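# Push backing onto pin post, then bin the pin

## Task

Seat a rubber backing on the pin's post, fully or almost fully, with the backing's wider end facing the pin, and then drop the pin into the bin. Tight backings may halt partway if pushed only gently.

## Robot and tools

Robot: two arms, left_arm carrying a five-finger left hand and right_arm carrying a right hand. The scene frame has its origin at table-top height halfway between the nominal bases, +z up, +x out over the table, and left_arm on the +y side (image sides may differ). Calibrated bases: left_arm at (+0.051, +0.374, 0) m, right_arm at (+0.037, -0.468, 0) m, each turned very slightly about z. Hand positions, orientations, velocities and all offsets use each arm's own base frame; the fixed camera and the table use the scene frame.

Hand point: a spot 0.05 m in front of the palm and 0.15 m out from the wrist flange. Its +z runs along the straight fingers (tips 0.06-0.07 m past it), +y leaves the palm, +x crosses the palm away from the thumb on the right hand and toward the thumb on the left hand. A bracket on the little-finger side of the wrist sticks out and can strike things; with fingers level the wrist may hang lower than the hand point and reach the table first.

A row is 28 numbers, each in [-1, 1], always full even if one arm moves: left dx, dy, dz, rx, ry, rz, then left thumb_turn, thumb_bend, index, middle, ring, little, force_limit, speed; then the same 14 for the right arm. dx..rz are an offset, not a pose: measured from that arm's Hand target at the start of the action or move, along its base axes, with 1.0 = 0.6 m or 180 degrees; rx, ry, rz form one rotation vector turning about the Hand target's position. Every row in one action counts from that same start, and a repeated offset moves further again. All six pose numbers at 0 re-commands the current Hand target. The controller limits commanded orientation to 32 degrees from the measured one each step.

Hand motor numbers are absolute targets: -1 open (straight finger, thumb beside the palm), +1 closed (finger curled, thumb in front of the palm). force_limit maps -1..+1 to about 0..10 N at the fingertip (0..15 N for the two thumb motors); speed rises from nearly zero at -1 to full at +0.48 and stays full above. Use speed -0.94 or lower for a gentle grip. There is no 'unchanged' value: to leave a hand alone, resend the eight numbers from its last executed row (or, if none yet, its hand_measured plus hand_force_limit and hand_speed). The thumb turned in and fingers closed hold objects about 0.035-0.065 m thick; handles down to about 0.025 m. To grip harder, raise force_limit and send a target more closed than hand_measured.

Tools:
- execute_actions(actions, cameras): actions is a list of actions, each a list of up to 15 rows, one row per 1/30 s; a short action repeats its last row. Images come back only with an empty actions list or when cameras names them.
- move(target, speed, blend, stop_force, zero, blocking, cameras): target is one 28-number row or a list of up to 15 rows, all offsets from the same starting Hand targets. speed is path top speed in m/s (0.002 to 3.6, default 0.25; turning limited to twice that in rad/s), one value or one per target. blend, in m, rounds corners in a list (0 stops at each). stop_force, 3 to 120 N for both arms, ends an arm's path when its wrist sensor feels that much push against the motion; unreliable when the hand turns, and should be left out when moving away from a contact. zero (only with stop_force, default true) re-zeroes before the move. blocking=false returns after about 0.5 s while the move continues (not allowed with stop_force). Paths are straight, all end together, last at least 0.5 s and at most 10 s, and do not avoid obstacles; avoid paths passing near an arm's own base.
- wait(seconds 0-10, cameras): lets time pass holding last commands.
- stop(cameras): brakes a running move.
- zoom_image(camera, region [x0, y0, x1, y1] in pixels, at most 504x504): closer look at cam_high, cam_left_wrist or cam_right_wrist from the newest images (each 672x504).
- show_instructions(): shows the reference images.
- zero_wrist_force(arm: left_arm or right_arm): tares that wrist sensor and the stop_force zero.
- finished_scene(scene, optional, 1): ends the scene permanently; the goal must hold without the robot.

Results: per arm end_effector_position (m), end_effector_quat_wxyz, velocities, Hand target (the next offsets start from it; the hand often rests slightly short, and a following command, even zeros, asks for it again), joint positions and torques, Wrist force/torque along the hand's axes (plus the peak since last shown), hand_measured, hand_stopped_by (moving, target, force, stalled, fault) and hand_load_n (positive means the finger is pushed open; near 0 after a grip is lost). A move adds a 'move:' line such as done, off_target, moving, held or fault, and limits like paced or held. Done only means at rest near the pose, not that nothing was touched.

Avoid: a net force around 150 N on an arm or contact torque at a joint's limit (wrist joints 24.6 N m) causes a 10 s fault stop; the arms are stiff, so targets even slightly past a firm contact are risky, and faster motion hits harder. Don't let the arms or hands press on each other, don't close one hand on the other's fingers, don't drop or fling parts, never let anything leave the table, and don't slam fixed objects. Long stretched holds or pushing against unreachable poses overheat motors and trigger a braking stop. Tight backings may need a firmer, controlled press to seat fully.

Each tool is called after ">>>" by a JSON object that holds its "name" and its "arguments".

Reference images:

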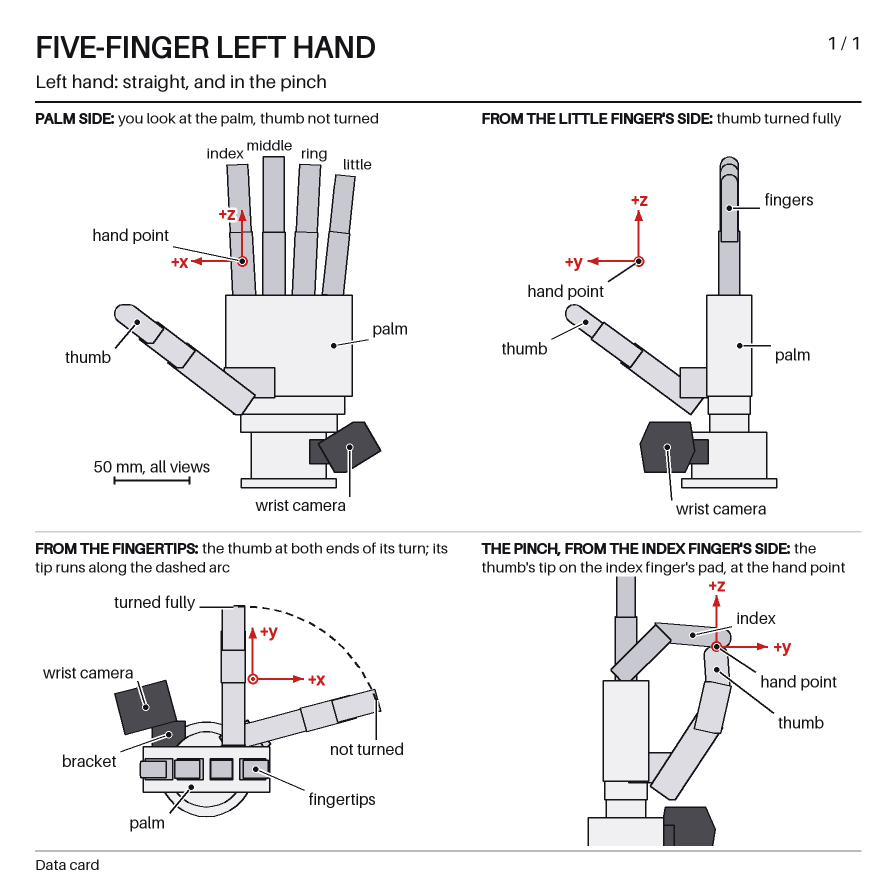

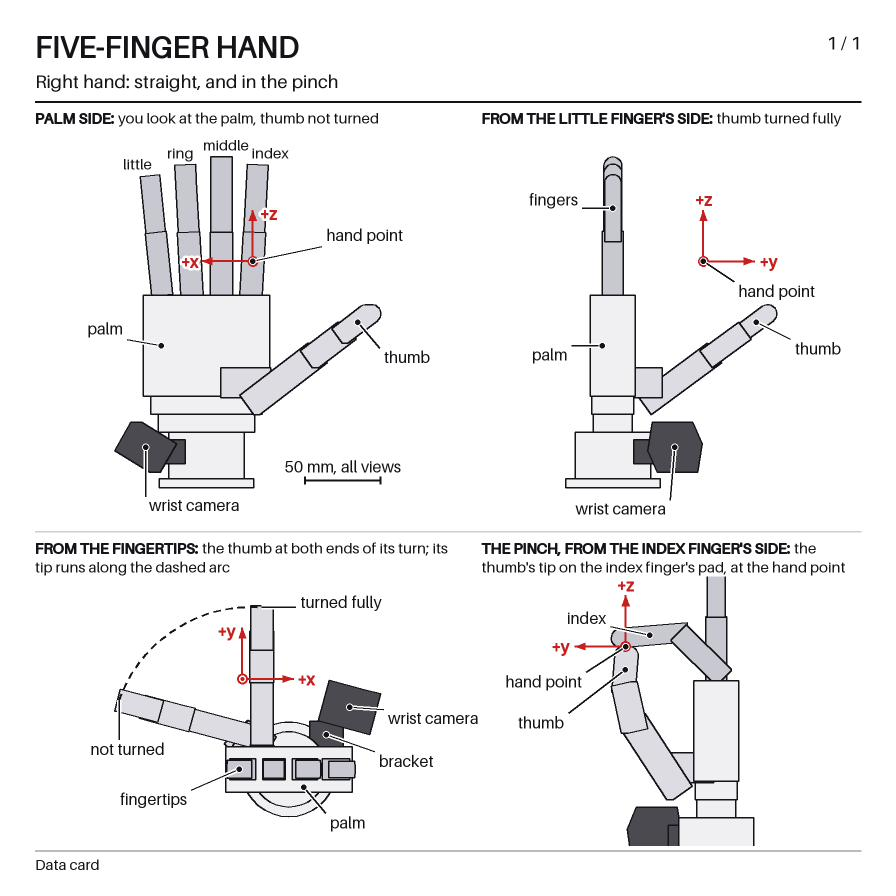

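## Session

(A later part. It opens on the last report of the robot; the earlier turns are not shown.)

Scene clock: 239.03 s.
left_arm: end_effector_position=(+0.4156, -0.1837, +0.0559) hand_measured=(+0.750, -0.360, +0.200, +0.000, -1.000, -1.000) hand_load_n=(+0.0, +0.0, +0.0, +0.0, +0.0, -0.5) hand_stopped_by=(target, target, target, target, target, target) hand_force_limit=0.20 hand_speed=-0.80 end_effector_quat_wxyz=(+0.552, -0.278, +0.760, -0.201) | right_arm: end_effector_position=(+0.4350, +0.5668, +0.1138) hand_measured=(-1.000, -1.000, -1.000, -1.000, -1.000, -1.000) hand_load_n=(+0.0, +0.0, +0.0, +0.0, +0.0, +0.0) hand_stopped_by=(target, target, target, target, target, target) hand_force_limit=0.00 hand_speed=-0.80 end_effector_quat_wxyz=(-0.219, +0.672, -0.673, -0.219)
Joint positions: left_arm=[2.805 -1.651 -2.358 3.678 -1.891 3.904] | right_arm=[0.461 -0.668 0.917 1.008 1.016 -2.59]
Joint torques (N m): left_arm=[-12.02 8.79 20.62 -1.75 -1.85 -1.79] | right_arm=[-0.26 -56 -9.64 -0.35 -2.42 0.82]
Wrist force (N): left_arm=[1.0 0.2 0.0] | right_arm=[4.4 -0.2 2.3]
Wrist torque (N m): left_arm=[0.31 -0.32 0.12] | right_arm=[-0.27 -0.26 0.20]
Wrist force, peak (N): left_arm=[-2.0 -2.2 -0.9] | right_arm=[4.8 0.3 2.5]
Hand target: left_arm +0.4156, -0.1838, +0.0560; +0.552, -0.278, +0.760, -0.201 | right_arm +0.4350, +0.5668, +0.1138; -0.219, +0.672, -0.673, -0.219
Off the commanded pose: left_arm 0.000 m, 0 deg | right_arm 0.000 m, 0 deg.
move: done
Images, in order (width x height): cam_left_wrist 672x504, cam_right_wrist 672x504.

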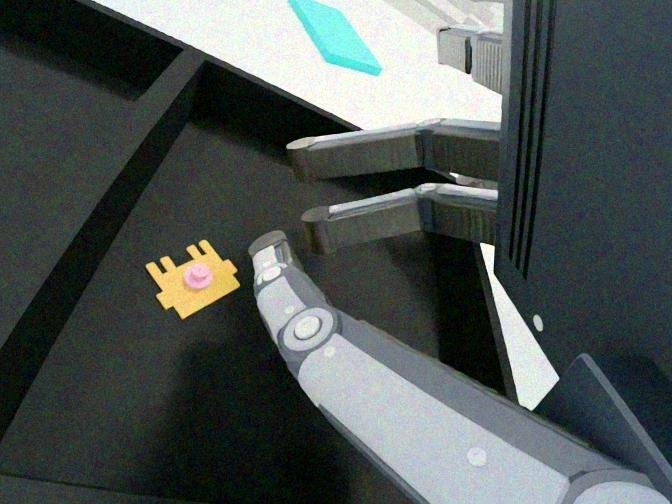

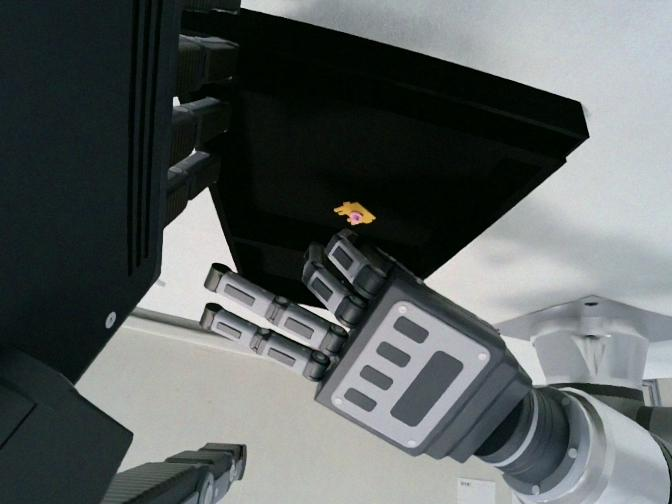

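>>> {"name": "move", "arguments": {"target": [[0.0, 0.05, 0.0, 0, 0, 0, 0.75, -0.36, 0.2, 0.0, -1, -1, 0.2, -0.8, 0, 0, 0, 0, 0, 0, -1, -1, -1, -1, -1, -1, 0, -0.8], [0.0, 0.05, -0.0568, 0, 0, 0, 0.75, -0.36, 0.2, 0.0, -1, -1, 0.2, -0.8, 0, 0, 0, 0, 0, 0, -1, -1, -1, -1, -1, -1, 0, -0.8]], "speed": 0.04, "cameras": ["cam_right_wrist", "cam_left_wrist"]}}

>>> {"name": "move", "arguments": {"target": [0.0, 0.0, 0.0, 0, 0, 0, 0.75, -0.3, 0.36, 0.0, -1, -1, 0.2, -0.85, 0, 0, 0, 0, 0, 0, -1, -1, -1, -1, -1, -1, 0, -0.8], "speed": 0.02, "cameras": ["cam_right_wrist", "cam_left_wrist"]}}

>>> {"name": "zoom_image", "arguments": {"camera": "cam_right_wrist", "region": [335, 200, 375, 240]}}

>>> {"name": "zoom_image", "arguments": {"camera": "cam_left_wrist", "region": [270, 225, 330, 285]}}

Scene clock: 244.87 s.
left_arm: end_effector_position=(+0.4156, -0.1538, +0.0220) hand_measured=(+0.750, -0.360, +0.200, +0.000, -1.000, -1.000) hand_load_n=(+0.0, +0.0, +0.0, -0.5, +0.0, +0.0) hand_stopped_by=(target, target, target, target, target, target) hand_force_limit=0.20 hand_speed=-0.80 end_effector_quat_wxyz=(+0.552, -0.278, +0.760, -0.201) end_effector_velocity=(+0.000, +0.000, -0.001) end_effector_angular_velocity=(+0.002, -0.001, +0.000) | right_arm: end_effector_position=(+0.4350, +0.5668, +0.1138) hand_measured=(-1.000, -1.000, -1.000, -1.000, -1.000, -1.000) hand_load_n=(+0.0, +0.0, +0.0, +0.0, +0.0, +0.0) hand_stopped_by=(target, target, target, target, target, target) hand_force_limit=0.00 hand_speed=-0.80 end_effector_quat_wxyz=(-0.219, +0.672, -0.673, -0.219)
Joint positions: left_arm=[2.924 -1.695 -2.452 3.825 -1.779 3.943] | right_arm=[0.461 -0.668 0.917 1.008 1.016 -2.59]
Joint velocities: left_arm=[0 -0.003 0 0.005 0 0.002] | right_arm=[within noise]
Joint torques (N m): left_arm=[-0.07 7.54 -0.02 3.24 -1.24 1.75] | right_arm=[-0.33 -56 -9.59 -0.31 -2.36 0.72]
Wrist force (N): left_arm=[1.2 0.1 0.2] | right_arm=[4.7 0.2 2.4]
Wrist torque (N m): left_arm=[0.19 -0.37 0.02] | right_arm=[-0.21 -0.30 0.22]
Wrist force, peak (N): left_arm=[1.1 1.1 0.3] | right_arm=[5.1 0.1 2.4]
Hand target: left_arm +0.4156, -0.1538, +0.0219; +0.552, -0.278, +0.760, -0.201 | right_arm +0.4350, +0.5668, +0.1138; -0.219, +0.672, -0.673, -0.219
Off the commanded pose: left_arm 0.000 m, 0 deg | right_arm 0.000 m, 0 deg.
move: done
Images, in order (width x height): cam_left_wrist 672x504, cam_right_wrist 672x504.

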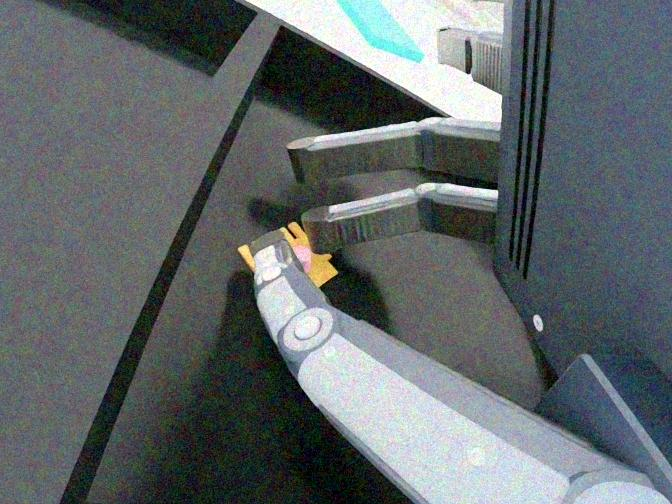

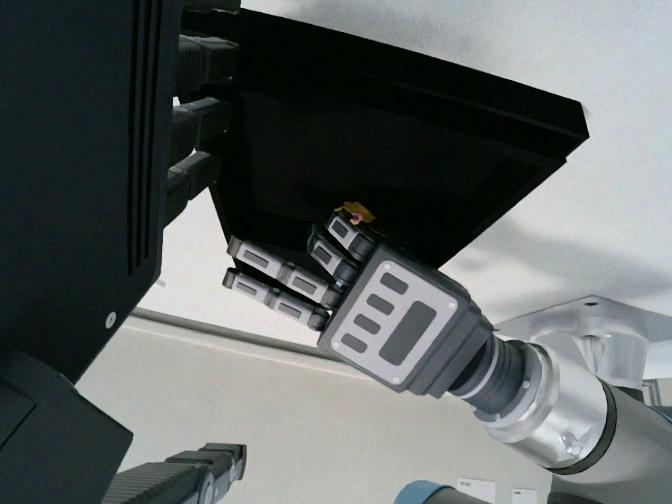

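Scene clock: 245.40 s.
left_arm: end_effector_position=(+0.4156, -0.1538, +0.0219) hand_measured=(+0.750, -0.304, +0.280, +0.000, -1.000, -1.000) hand_load_n=(-1.0, +8.0, +9.0, +0.0, +0.0, +0.0) hand_stopped_by=(target, target, force, target, target, target) hand_force_limit=0.20 hand_speed=-0.85 end_effector_quat_wxyz=(+0.552, -0.278, +0.760, -0.201) | right_arm: end_effector_position=(+0.4350, +0.5668, +0.1138) hand_measured=(-1.000, -1.000, -1.000, -1.000, -1.000, -1.000) hand_load_n=(+0.0, +0.0, +0.0, +0.0, +0.0, +0.0) hand_stopped_by=(target, target, target, target, target, target) hand_force_limit=0.00 hand_speed=-0.80 end_effector_quat_wxyz=(-0.219, +0.672, -0.673, -0.219)
Joint positions: left_arm=[2.924 -1.695 -2.452 3.826 -1.779 3.943] | right_arm=[0.461 -0.668 0.917 1.008 1.016 -2.59]
Joint torques (N m): left_arm=[-8.62 9.31 0.54 3.14 -1.3 1.62] | right_arm=[0.53 -56.59 -9.37 -0.3 -2.54 0.64]
Wrist force (N): left_arm=[1.0 -0.1 0.4] | right_arm=[4.7 0.1 2.4]
Wrist torque (N m): left_arm=[0.17 -0.34 0.01] | right_arm=[-0.22 -0.31 0.22]
Wrist force, peak (N): left_arm=[1.4 0.1 0.3] | right_arm=[4.7 0.1 2.5]
Hand target: left_arm +0.4156, -0.1538, +0.0219; +0.552, -0.278, +0.760, -0.201 | right_arm +0.4350, +0.5668, +0.1138; -0.219, +0.672, -0.673, -0.219
Off the commanded pose: left_arm 0.000 m, 0 deg | right_arm 0.000 m, 0 deg.
move: done
Images, in order (width x height): cam_left_wrist 672x504, cam_right_wrist 672x504.

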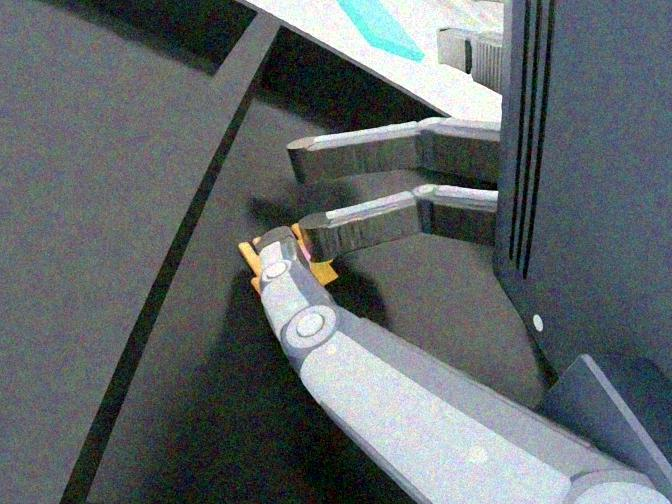

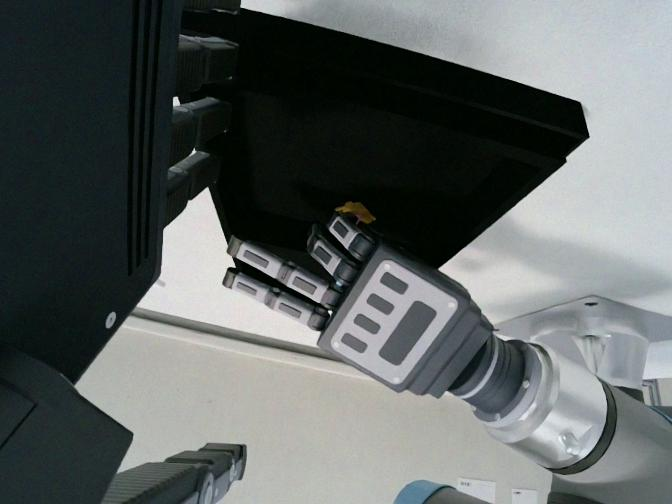

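Scaled by 12.600 from the camera's 672x504 image, which has a finer 960x720 frame.

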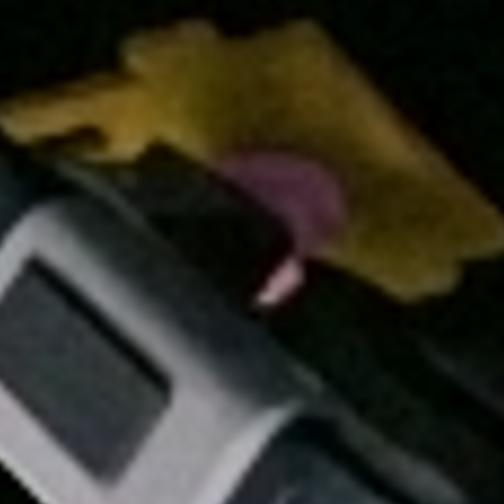

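Scaled by 8.400 from the camera's 672x504 image, which has a finer 960x720 frame.

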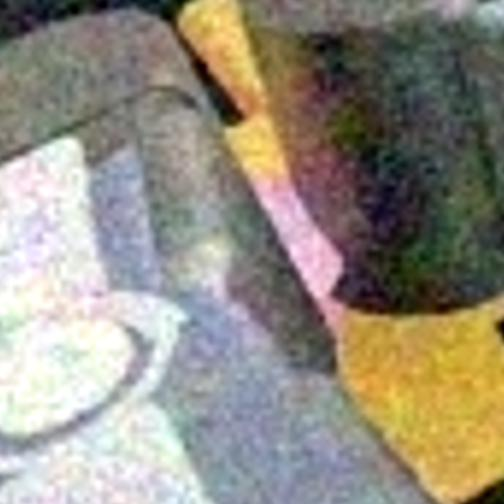

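>>> {"name": "move", "arguments": {"target": [0.0, 0.0, -0.0062, 0, 0, 0, 0.75, -0.3, 0.36, 0.0, -1, -1, 0.2, -0.85, 0, 0, 0, 0, 0, 0, -1, -1, -1, -1, -1, -1, 0, -0.8], "speed": 0.006, "stop_force": 20, "cameras": ["cam_right_wrist", "cam_left_wrist"]}}

>>> {"name": "zoom_image", "arguments": {"camera": "cam_right_wrist", "region": [335, 200, 375, 240]}}

Scene clock: 247.67 s.
left_arm: end_effector_position=(+0.4156, -0.1538, +0.0190) hand_measured=(+0.750, -0.304, +0.280, +0.000, -1.000, -1.000) hand_load_n=(-6.0, +8.5, +9.5, +0.0, +0.0, +0.0) hand_stopped_by=(target, target, force, target, target, target) hand_force_limit=0.20 hand_speed=-0.85 end_effector_quat_wxyz=(+0.552, -0.278, +0.760, -0.201) | right_arm: end_effector_position=(+0.4350, +0.5668, +0.1138) hand_measured=(-1.000, -1.000, -1.000, -1.000, -1.000, -1.000) hand_load_n=(-0.5, +0.0, +0.0, +0.0, +0.0, +0.0) hand_stopped_by=(target, target, target, target, target, target) hand_force_limit=0.00 hand_speed=-0.80 end_effector_quat_wxyz=(-0.219, +0.672, -0.673, -0.219)
Joint positions: left_arm=[2.923 -1.704 -2.454 3.837 -1.779 3.943] | right_arm=[0.461 -0.668 0.917 1.008 1.016 -2.59]
Joint torques (N m): left_arm=[-7.22 18.41 14.36 -3.83 -0.83 1.1] | right_arm=[0.11 -56.65 -9.07 -0.34 -2.4 0.62]
Wrist force (N): left_arm=[-7.5 -14.1 -7.3] | right_arm=[4.5 -0.1 2.4]
Wrist torque (N m): left_arm=[-0.31 -0.31 0.15] | right_arm=[-0.25 -0.27 0.20]
Wrist force, peak (N): left_arm=[-10.1 -18.1 -10.0] | right_arm=[4.8 0.1 2.6]
Hand target: left_arm +0.4157, -0.1538, +0.0190; +0.552, -0.278, +0.760, -0.201 (not the last commanded pose) | right_arm +0.4350, +0.5668, +0.1138; -0.219, +0.672, -0.673, -0.219
Off the commanded pose: left_arm 0.001 m, 0 deg | right_arm 0.000 m, 0 deg.
move: contact (left_arm)
Images, in order (width x height): cam_left_wrist 672x504, cam_right_wrist 672x504.

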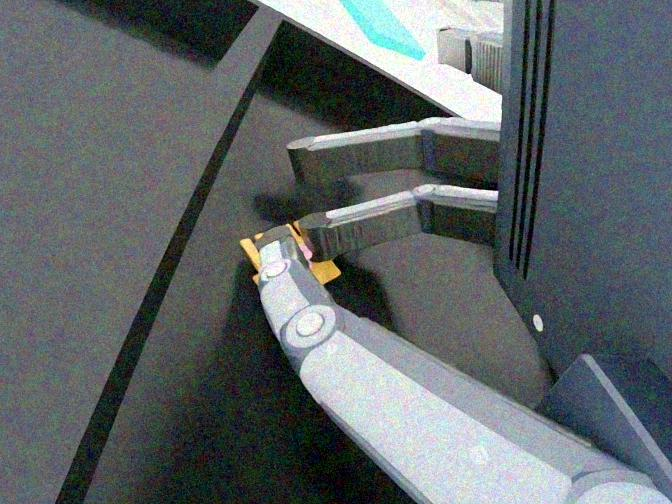

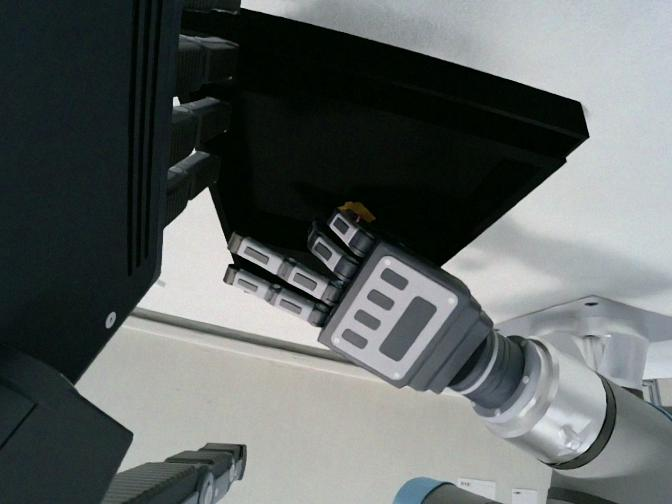

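Scaled by 12.600 from the camera's 672x504 image, which has a finer 960x720 frame.

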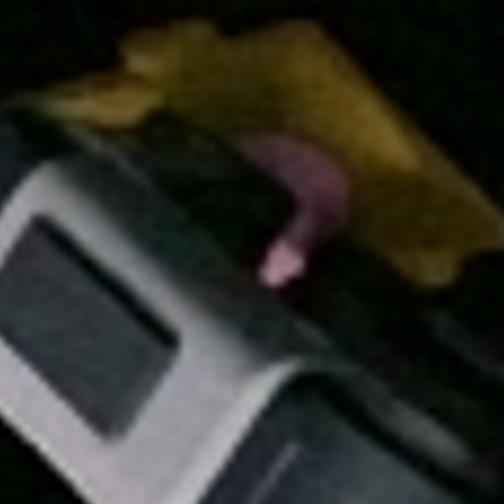

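>>> {"name": "move", "arguments": {"target": [0.0, 0.0, 0.135, 0, 0, 0, 0.75, -0.3, 0.36, 0.0, -1, -1, 0.2, -0.85, 0, 0, 0, 0, 0, 0, -1, -1, -1, -1, -1, -1, 0, -0.8], "speed": 0.03, "cameras": ["all"]}}

>>> {"name": "zoom_image", "arguments": {"camera": "cam_right_wrist", "region": [320, 240, 420, 320]}}

>>> {"name": "zoom_image", "arguments": {"camera": "cam_left_wrist", "region": [235, 190, 355, 310]}}

Scene clock: 251.57 s.
left_arm: end_effector_position=(+0.4156, -0.1539, +0.0999) hand_measured=(+0.750, -0.306, +0.280, +0.000, -1.000, -1.000) hand_load_n=(-1.5, +10.5, +11.0, +0.0, +0.0, +0.0) hand_stopped_by=(target, target, force, target, target, target) hand_force_limit=0.20 hand_speed=-0.85 end_effector_quat_wxyz=(+0.552, -0.278, +0.760, -0.201) | right_arm: end_effector_position=(+0.4350, +0.5668, +0.1138) hand_measured=(-1.000, -1.000, -1.000, -1.000, -1.000, -1.000) hand_load_n=(+0.0, +0.0, +0.5, +0.0, +0.0, +0.0) hand_stopped_by=(target, target, target, target, target, target) hand_force_limit=0.00 hand_speed=-0.80 end_effector_quat_wxyz=(-0.219, +0.672, -0.673, -0.219)
Joint positions: left_arm=[2.923 -1.488 -2.362 3.528 -1.779 3.943] | right_arm=[0.461 -0.668 0.917 1.008 1.016 -2.59]
Joint torques (N m): left_arm=[-2.1 19.01 22.21 -1.43 0.75 -1.19] | right_arm=[-0.12 -56.8 -9.68 -0.25 -2.42 0.56]
Wrist force (N): left_arm=[0.7 0.5 0.1] | right_arm=[4.6 0.3 2.3]
Wrist torque (N m): left_arm=[0.29 -0.26 -0.03] | right_arm=[-0.19 -0.29 0.23]
Wrist force, peak (N): left_arm=[-7.7 -14.3 -7.5] | right_arm=[4.8 0.1 2.7]
Hand target: left_arm +0.4157, -0.1538, +0.1000; +0.552, -0.278, +0.760, -0.201 | right_arm +0.4350, +0.5668, +0.1138; -0.219, +0.672, -0.673, -0.219
Off the commanded pose: left_arm 0.000 m, 0 deg | right_arm 0.000 m, 0 deg.
move: done

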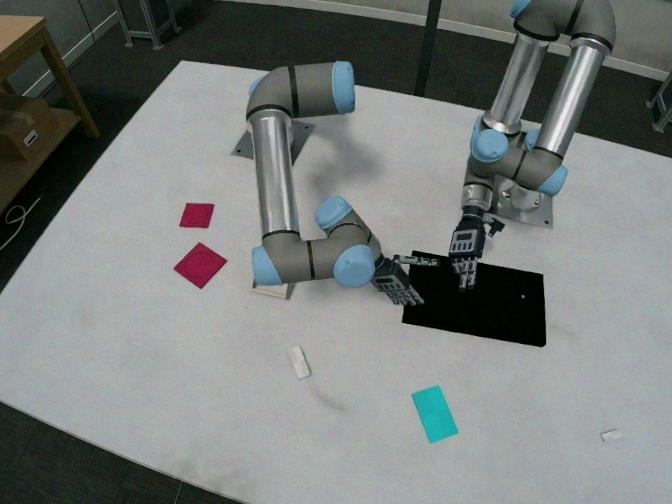

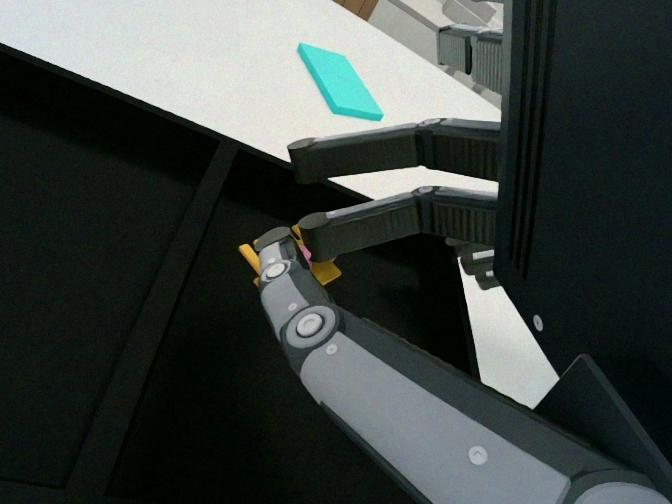

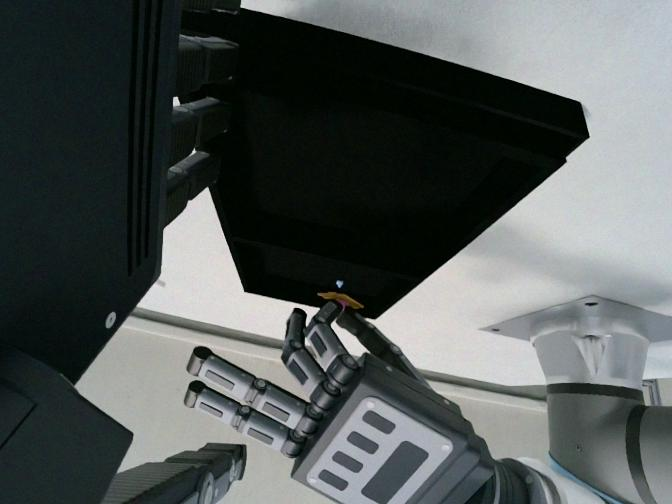

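Scaled by 5.040 from the camera's 672x504 image, which has a finer 960x720 frame.

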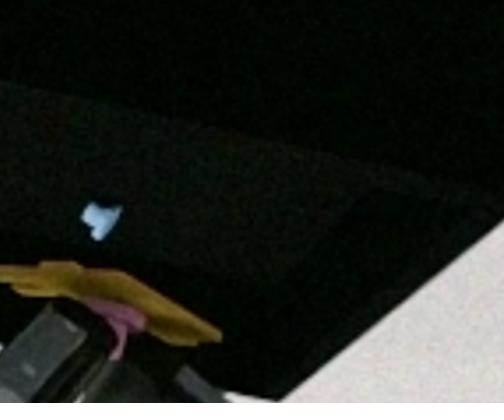

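Scaled by 4.200 from the camera's 672x504 image, which has a finer 960x720 frame.

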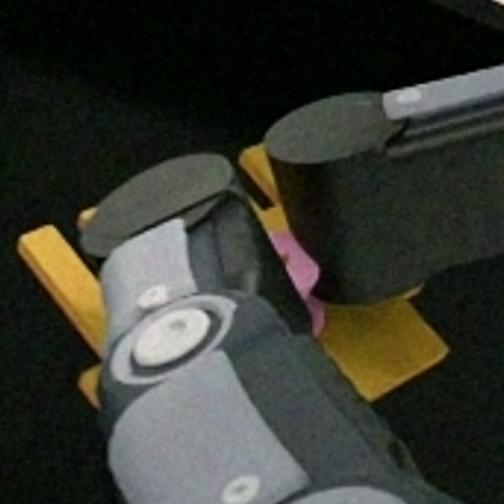

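>>> {"name": "zoom_image", "arguments": {"camera": "cam_right_wrist", "region": [315, 280, 370, 320]}}

>>> {"name": "zoom_image", "arguments": {"camera": "cam_left_wrist", "region": [285, 230, 345, 290]}}

Scaled by 9.164 from the camera's 672x504 image, which has a finer 960x720 frame.

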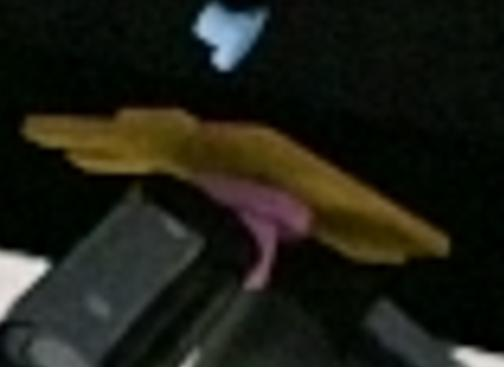

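Scaled by 8.400 from the camera's 672x504 image, which has a finer 960x720 frame.

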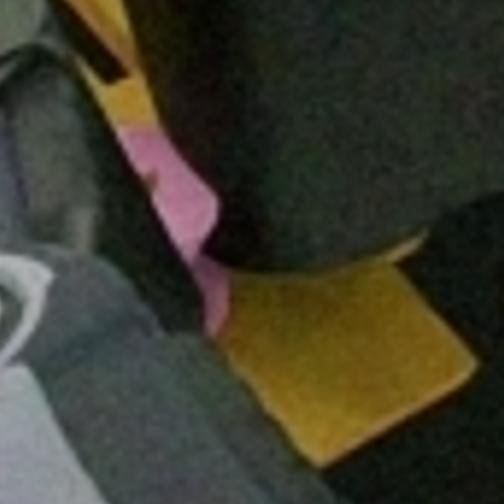

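>>> {"name": "move", "arguments": {"target": [0.0, 0.0, 0.08, 0, 0, 0, 0.75, -0.3, 0.36, 0.0, -1, -1, 0.2, -0.85, 0, -0.4167, 0.45, 0, 0, 0, -1, -1, -1, -1, -1, -1, 0, -0.8], "speed": 0.2, "cameras": ["cam_high"]}}

Scene clock: 263.20 s.
left_arm: end_effector_position=(+0.4156, -0.1538, +0.1480) hand_measured=(+0.750, -0.306, +0.280, +0.000, -1.000, -1.000) hand_load_n=(-2.0, +10.5, +11.0, +0.0, +0.0, +0.0) hand_stopped_by=(target, target, force, target, target, target) hand_force_limit=0.20 hand_speed=-0.85 end_effector_quat_wxyz=(+0.552, -0.278, +0.760, -0.201) | right_arm: end_effector_position=(+0.4350, +0.3169, +0.3837) hand_measured=(-1.000, -1.000, -1.000, -1.000, -1.000, -1.000) hand_load_n=(+0.0, +0.0, +0.0, +0.0, +0.0, +0.0) hand_stopped_by=(target, target, target, target, target, target) hand_force_limit=0.00 hand_speed=-0.80 end_effector_quat_wxyz=(-0.219, +0.672, -0.673, -0.219)
Joint positions: left_arm=[2.923 -1.397 -2.285 3.361 -1.779 3.943] | right_arm=[0.023 -1.061 0.969 1.646 0.942 -3.112]
Joint torques (N m): left_arm=[-2.52 18.86 25.8 -1.61 1.12 -0.44] | right_arm=[-6.97 -47.32 -31.72 4.83 1.22 -1.55]
Wrist force (N): left_arm=[1.4 0.6 0.3] | right_arm=[4.4 0.6 2.2]
Wrist torque (N m): left_arm=[0.32 -0.37 -0.05] | right_arm=[-0.12 -0.29 0.29]
Wrist force, peak (N): left_arm=[1.4 0.4 0.6] | right_arm=[4.9 0.1 2.8]
Hand target: left_arm +0.4157, -0.1538, +0.1480; +0.552, -0.278, +0.760, -0.201 | right_arm +0.4350, +0.3168, +0.3838; -0.219, +0.672, -0.673, -0.219
Off the commanded pose: left_arm 0.000 m, 0 deg | right_arm 0.000 m, 0 deg.
move: done
Images, in order (width x height): cam_high 672x504.

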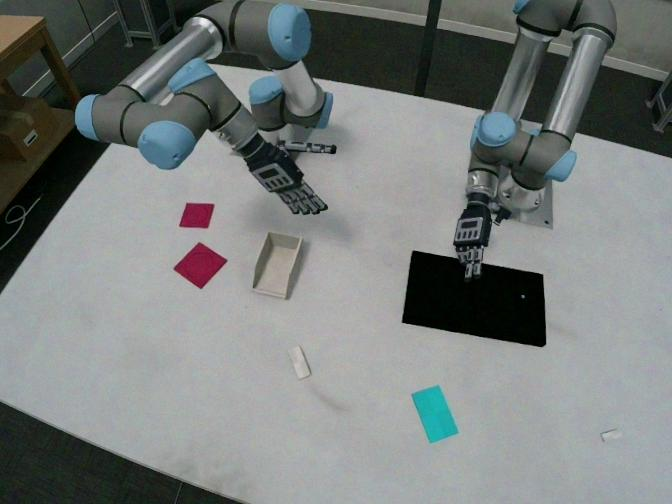

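>>> {"name": "move", "arguments": {"target": [0.0, 0.0, 0.0, 0, 0, 0, 0.75, -0.3, 0.36, 0.0, -1, -1, 0.2, -0.85, 0.108, -0.917, 0.03, 0, 0, -0.42, -1, -1, -1, -1, -1, -1, 0, -0.8], "speed": 0.25, "cameras": ["cam_high"]}}

>>> {"name": "zoom_image", "arguments": {"camera": "cam_high", "region": [220, 210, 340, 310]}}

Scene clock: 268.03 s.
left_arm: end_effector_position=(+0.4157, -0.1538, +0.1480) hand_measured=(+0.750, -0.306, +0.280, +0.000, -1.000, -1.000) hand_load_n=(-1.5, +10.5, +11.0, +0.0, +0.0, +0.0) hand_stopped_by=(target, target, force, target, target, target) hand_force_limit=0.20 hand_speed=-0.85 end_effector_quat_wxyz=(+0.552, -0.278, +0.760, -0.201) | right_arm: end_effector_position=(+0.4997, -0.2333, +0.4018) hand_measured=(-1.000, -1.000, -1.000, -1.000, -1.000, -1.000) hand_load_n=(+0.0, +0.0, -0.5, +0.0, +0.0, +0.0) hand_stopped_by=(target, target, target, target, target, target) hand_force_limit=0.00 hand_speed=-0.80 end_effector_quat_wxyz=(+0.307, -0.119, +0.943, +0.039)
Joint positions: left_arm=[2.924 -1.397 -2.285 3.361 -1.779 3.943] | right_arm=[-1.045 -1.151 1.011 1.516 0.969 -2.806]
Joint torques (N m): left_arm=[8.59 19.28 25.46 -1.64 0.97 -1.28] | right_arm=[-6.79 -26.26 -30.12 4.88 1.31 1.88]
Wrist force (N): left_arm=[1.1 0.5 0.4] | right_arm=[4.4 0.0 2.5]
Wrist torque (N m): left_arm=[0.29 -0.31 -0.07] | right_arm=[-0.27 -0.28 0.19]
Wrist force, peak (N): left_arm=[1.6 0.6 0.2] | right_arm=[5.0 0.4 2.4]
Hand target: left_arm +0.4157, -0.1538, +0.1480; +0.552, -0.278, +0.760, -0.201 | right_arm +0.4998, -0.2334, +0.4018; +0.307, -0.119, +0.944, +0.039
Off the commanded pose: left_arm 0.000 m, 0 deg | right_arm 0.000 m, 0 deg.
move: done
Images, in order (width x height): cam_high 672x504.

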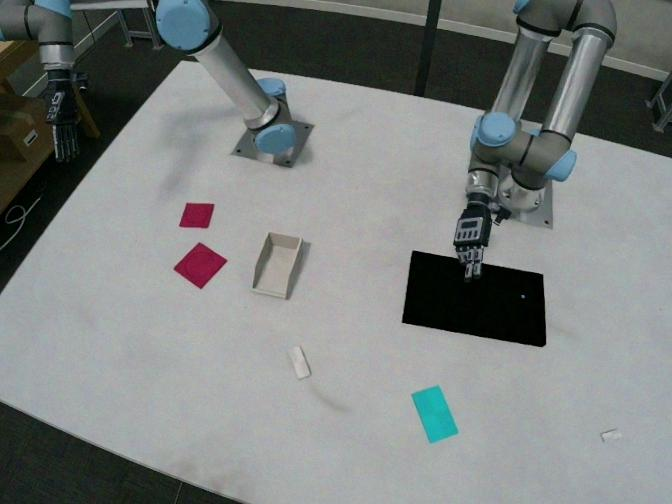

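Scaled by 4.200 from the camera's 672x504 image, which has a finer 960x720 frame.

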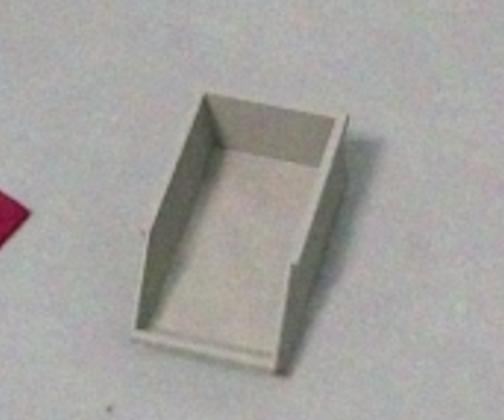

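>>> {"name": "move", "arguments": {"target": [0.074, -0.41, 0.087, 0, 0, 0.033, 0.75, -0.3, 0.36, 0.0, -1, -1, 0.2, -0.85, 0, 0, 0, 0, 0, 0, -1, -1, -1, -1, -1, -1, 0, -0.8], "speed": 0.12, "cameras": ["cam_high", "cam_left_wrist"]}}

Scene clock: 272.57 s.
left_arm: end_effector_position=(+0.4600, -0.3998, +0.2002) hand_measured=(+0.750, -0.306, +0.280, +0.000, -1.000, -1.000) hand_load_n=(-1.5, +10.0, +11.0, +0.0, +0.0, +0.0) hand_stopped_by=(target, target, force, target, target, target) hand_force_limit=0.20 hand_speed=-0.85 end_effector_quat_wxyz=(+0.562, -0.317, +0.744, -0.173) | right_arm: end_effector_position=(+0.4998, -0.2334, +0.4018) hand_measured=(-1.000, -1.000, -1.000, -1.000, -1.000, -1.000) hand_load_n=(+0.0, +0.0, +0.0, +0.0, +0.0, +0.0) hand_stopped_by=(target, target, target, target, target, target) hand_force_limit=0.00 hand_speed=-0.80 end_effector_quat_wxyz=(+0.307, -0.119, +0.944, +0.039)
Joint positions: left_arm=[2.335 -1.981 -1.492 2.985 -2.421 3.633] | right_arm=[-1.045 -1.151 1.011 1.516 0.969 -2.806]
Joint torques (N m): left_arm=[-11.6 27.54 26.9 -2.6 -2.35 -1.54] | right_arm=[-3.29 -24.34 -31.65 4.61 1.22 1.93]
Wrist force (N): left_arm=[0.8 0.2 0.6] | right_arm=[4.1 0.1 2.4]
Wrist torque (N m): left_arm=[0.26 -0.24 0.12] | right_arm=[-0.25 -0.24 0.19]
Wrist force, peak (N): left_arm=[1.5 -0.8 0.6] | right_arm=[4.6 0.1 2.5]
Hand target: left_arm +0.4601, -0.3998, +0.2002; +0.562, -0.317, +0.744, -0.173 | right_arm +0.4998, -0.2334, +0.4018; +0.307, -0.119, +0.944, +0.039
Off the commanded pose: left_arm 0.000 m, 0 deg | right_arm 0.000 m, 0 deg.
move: done
Images, in order (width x height): cam_high 672x504, cam_left_wrist 672x504.

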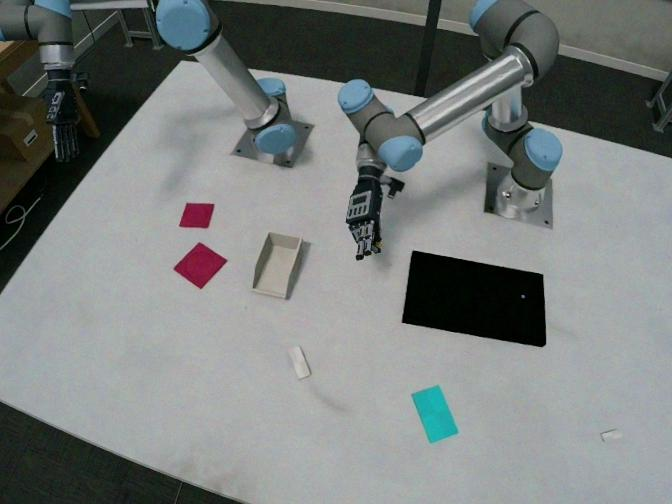

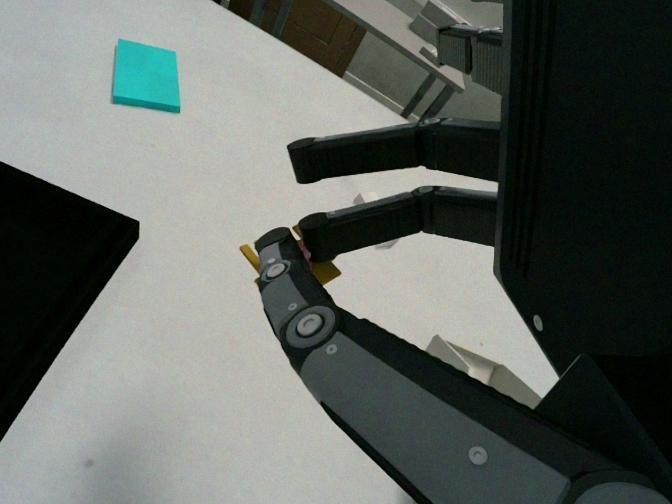

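>>> {"name": "move", "arguments": {"target": [0.064, -0.299, 0.0, 0, 0, 0, 0.75, -0.3, 0.36, 0.0, -1, -1, 0.2, -0.85, 0, 0, 0, 0, 0, 0, -1, -1, -1, -1, -1, -1, 0, -0.8], "speed": 0.12, "cameras": ["cam_high", "cam_left_wrist"]}}

Scene clock: 275.57 s.
left_arm: end_effector_position=(+0.4984, -0.5792, +0.2002) hand_measured=(+0.750, -0.306, +0.280, +0.000, -1.000, -1.000) hand_load_n=(-1.5, +10.0, +11.0, +0.0, +0.0, +0.0) hand_stopped_by=(target, target, force, target, target, target) hand_force_limit=0.20 hand_speed=-0.85 end_effector_quat_wxyz=(+0.562, -0.317, +0.744, -0.173) | right_arm: end_effector_position=(+0.4998, -0.2334, +0.4018) hand_measured=(-1.000, -1.000, -1.000, -1.000, -1.000, -1.000) hand_load_n=(+0.0, +0.0, +0.0, +0.0, +0.0, +0.0) hand_stopped_by=(target, target, target, target, target, target) hand_force_limit=0.00 hand_speed=-0.80 end_effector_quat_wxyz=(+0.307, -0.119, +0.944, +0.039)
Joint positions: left_arm=[2.19 -2.493 -0.646 2.556 -2.546 3.512] | right_arm=[-1.045 -1.151 1.011 1.516 0.969 -2.806]
Joint torques (N m): left_arm=[-11.71 44.9 26.45 -3.39 -2.42 -1.88] | right_arm=[-0.04 -24.09 -31.71 4.64 1.2 1.78]
Wrist force (N): left_arm=[0.7 0.0 0.4] | right_arm=[4.3 -0.1 2.3]
Wrist torque (N m): left_arm=[0.19 -0.20 0.10] | right_arm=[-0.29 -0.27 0.19]
Wrist force, peak (N): left_arm=[1.2 -0.1 1.0] | right_arm=[4.7 0.0 2.3]
Hand target: left_arm +0.4985, -0.5792, +0.2002; +0.562, -0.317, +0.744, -0.173 | right_arm +0.4998, -0.2334, +0.4018; +0.307, -0.119, +0.944, +0.039
Off the commanded pose: left_arm 0.000 m, 0 deg | right_arm 0.000 m, 0 deg.
move: done
Images, in order (width x height): cam_high 672x504, cam_left_wrist 672x504.

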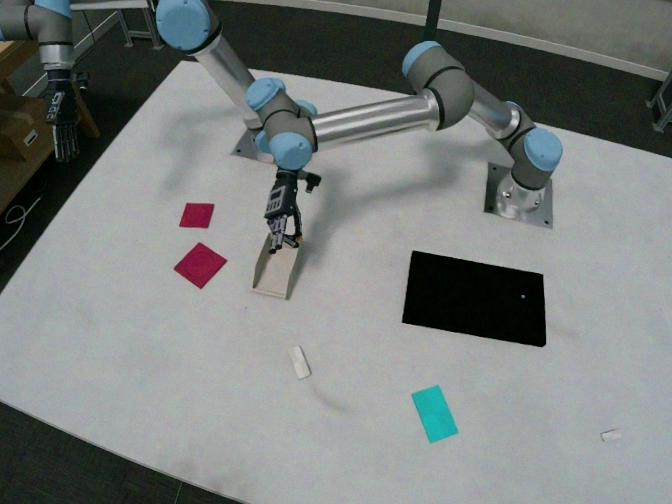

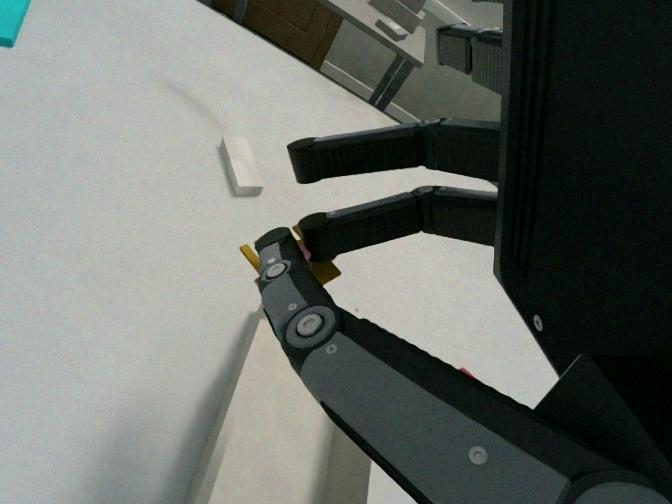

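>>> {"name": "zoom_image", "arguments": {"camera": "cam_left_wrist", "region": [170, 280, 420, 504]}}

>>> {"name": "zoom_image", "arguments": {"camera": "cam_high", "region": [220, 210, 340, 310]}}

Scaled by 2.016 from the camera's 672x504 image, which has a finer 960x720 frame.

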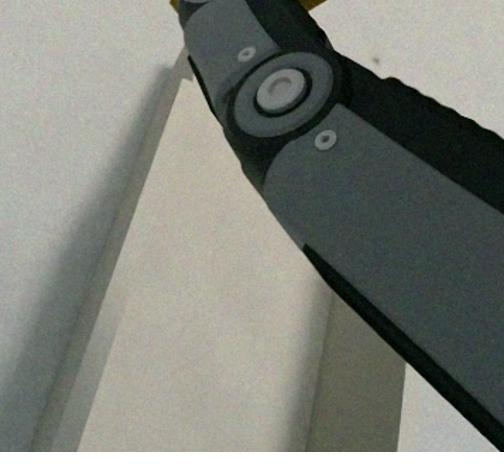

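Scaled by 4.200 from the camera's 672x504 image, which has a finer 960x720 frame.

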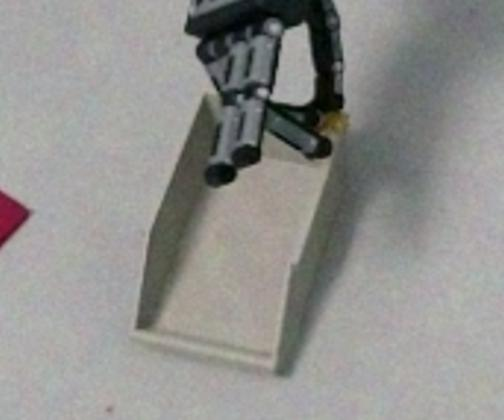

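>>> {"name": "move", "arguments": {"target": [0.035, -0.07, -0.133, 0, 0, 0, 0.75, -0.3, 0.36, 0.0, -1, -1, 0.2, -0.85, 0, 0, 0, 0, 0, 0, -1, -1, -1, -1, -1, -1, 0, -0.8], "speed": 0.1, "cameras": ["cam_high", "cam_left_wrist"]}}

>>> {"name": "zoom_image", "arguments": {"camera": "cam_high", "region": [220, 210, 340, 310]}}

>>> {"name": "zoom_image", "arguments": {"camera": "cam_left_wrist", "region": [60, 180, 420, 504]}}

Scene clock: 285.77 s.
left_arm: end_effector_position=(+0.5194, -0.6212, +0.1204) hand_measured=(+0.750, -0.306, +0.280, +0.000, -1.000, -1.000) hand_load_n=(-1.5, +10.0, +11.0, +0.0, +0.0, +0.0) hand_stopped_by=(target, target, force, target, target, target) hand_force_limit=0.20 hand_speed=-0.85 end_effector_quat_wxyz=(+0.562, -0.317, +0.744, -0.173) | right_arm: end_effector_position=(+0.4998, -0.2334, +0.4018) hand_measured=(-1.000, -1.000, -1.000, -1.000, -1.000, -1.000) hand_load_n=(-0.5, +0.0, +0.0, +0.0, +0.0, +0.0) hand_stopped_by=(target, target, target, target, target, target) hand_force_limit=0.00 hand_speed=-0.80 end_effector_quat_wxyz=(+0.307, -0.119, +0.944, +0.039)
Joint positions: left_arm=[2.18 -2.717 -0.419 2.545 -2.555 3.502] | right_arm=[-1.045 -1.151 1.011 1.516 0.969 -2.806]
Joint torques (N m): left_arm=[-11.54 49.1 27.42 -3.13 -2.37 -1.8] | right_arm=[0.02 -24.39 -31.27 4.69 1.21 1.68]
Wrist force (N): left_arm=[0.6 -0.1 0.6] | right_arm=[4.4 0.1 2.7]
Wrist torque (N m): left_arm=[0.16 -0.17 0.13] | right_arm=[-0.28 -0.30 0.20]
Wrist force, peak (N): left_arm=[1.6 0.0 1.0] | right_arm=[4.7 -0.2 2.8]
Hand target: left_arm +0.5195, -0.6212, +0.1204; +0.562, -0.317, +0.744, -0.173 | right_arm +0.4998, -0.2334, +0.4018; +0.307, -0.119, +0.944, +0.039
Off the commanded pose: left_arm 0.000 m, 0 deg | right_arm 0.000 m, 0 deg.
move: done
Images, in order (width x height): cam_high 672x504, cam_left_wrist 672x504.

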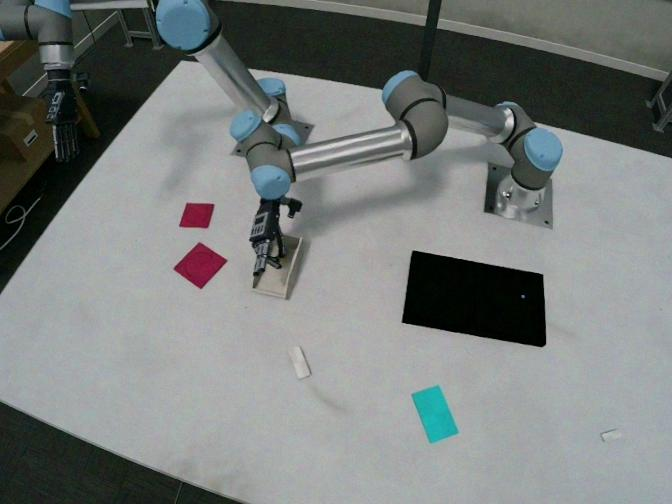

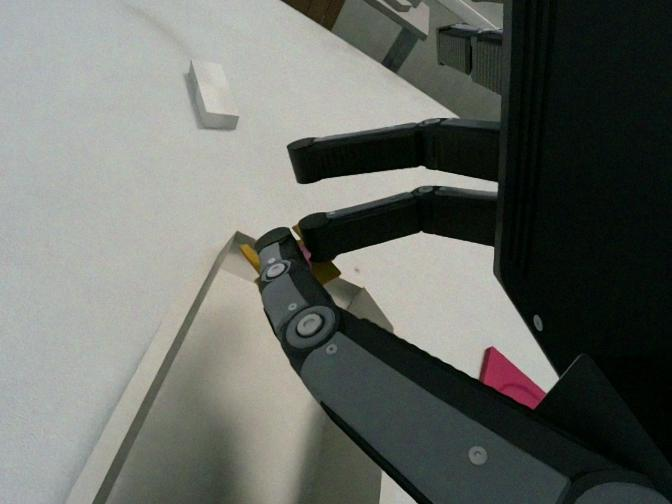

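Scaled by 4.200 from the camera's 672x504 image, which has a finer 960x720 frame.

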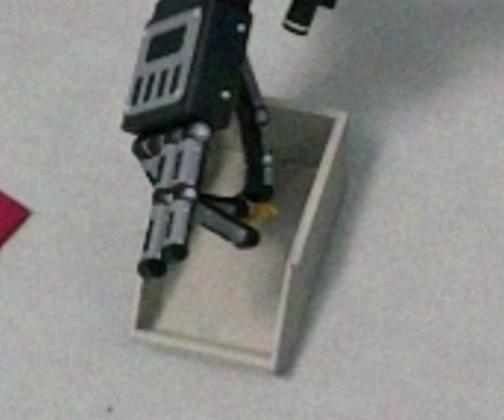

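Scaled by 1.400 from the camera's 672x504 image, which has a finer 960x720 frame.

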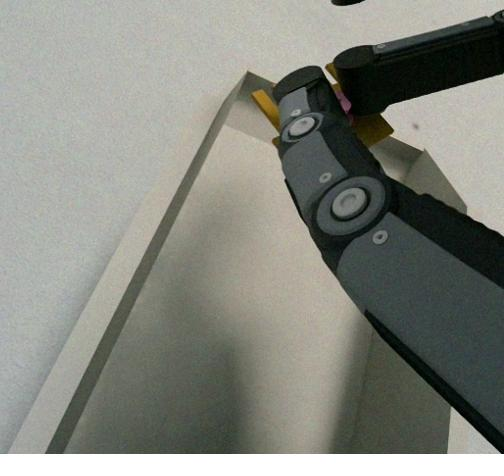

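>>> {"name": "zoom_image", "arguments": {"camera": "cam_left_wrist", "region": [190, 210, 420, 380]}}

Scaled by 2.191 from the camera's 672x504 image, which has a finer 960x720 frame.

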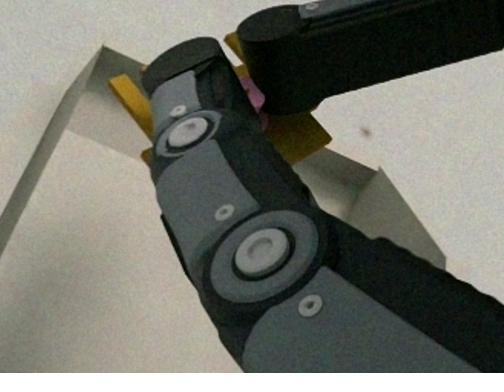

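>>> {"name": "zoom_image", "arguments": {"camera": "cam_high", "region": [240, 225, 310, 305]}}

Scaled by 6.300 from the camera's 672x504 image, which has a finer 960x720 frame.

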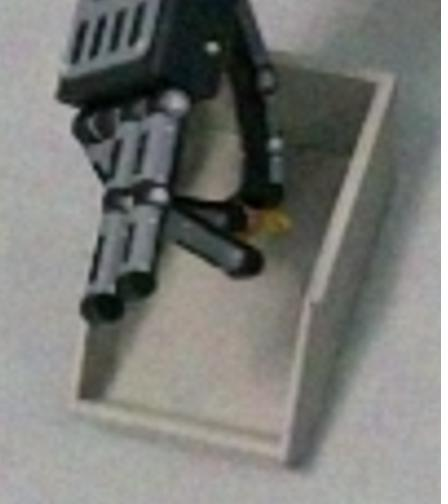

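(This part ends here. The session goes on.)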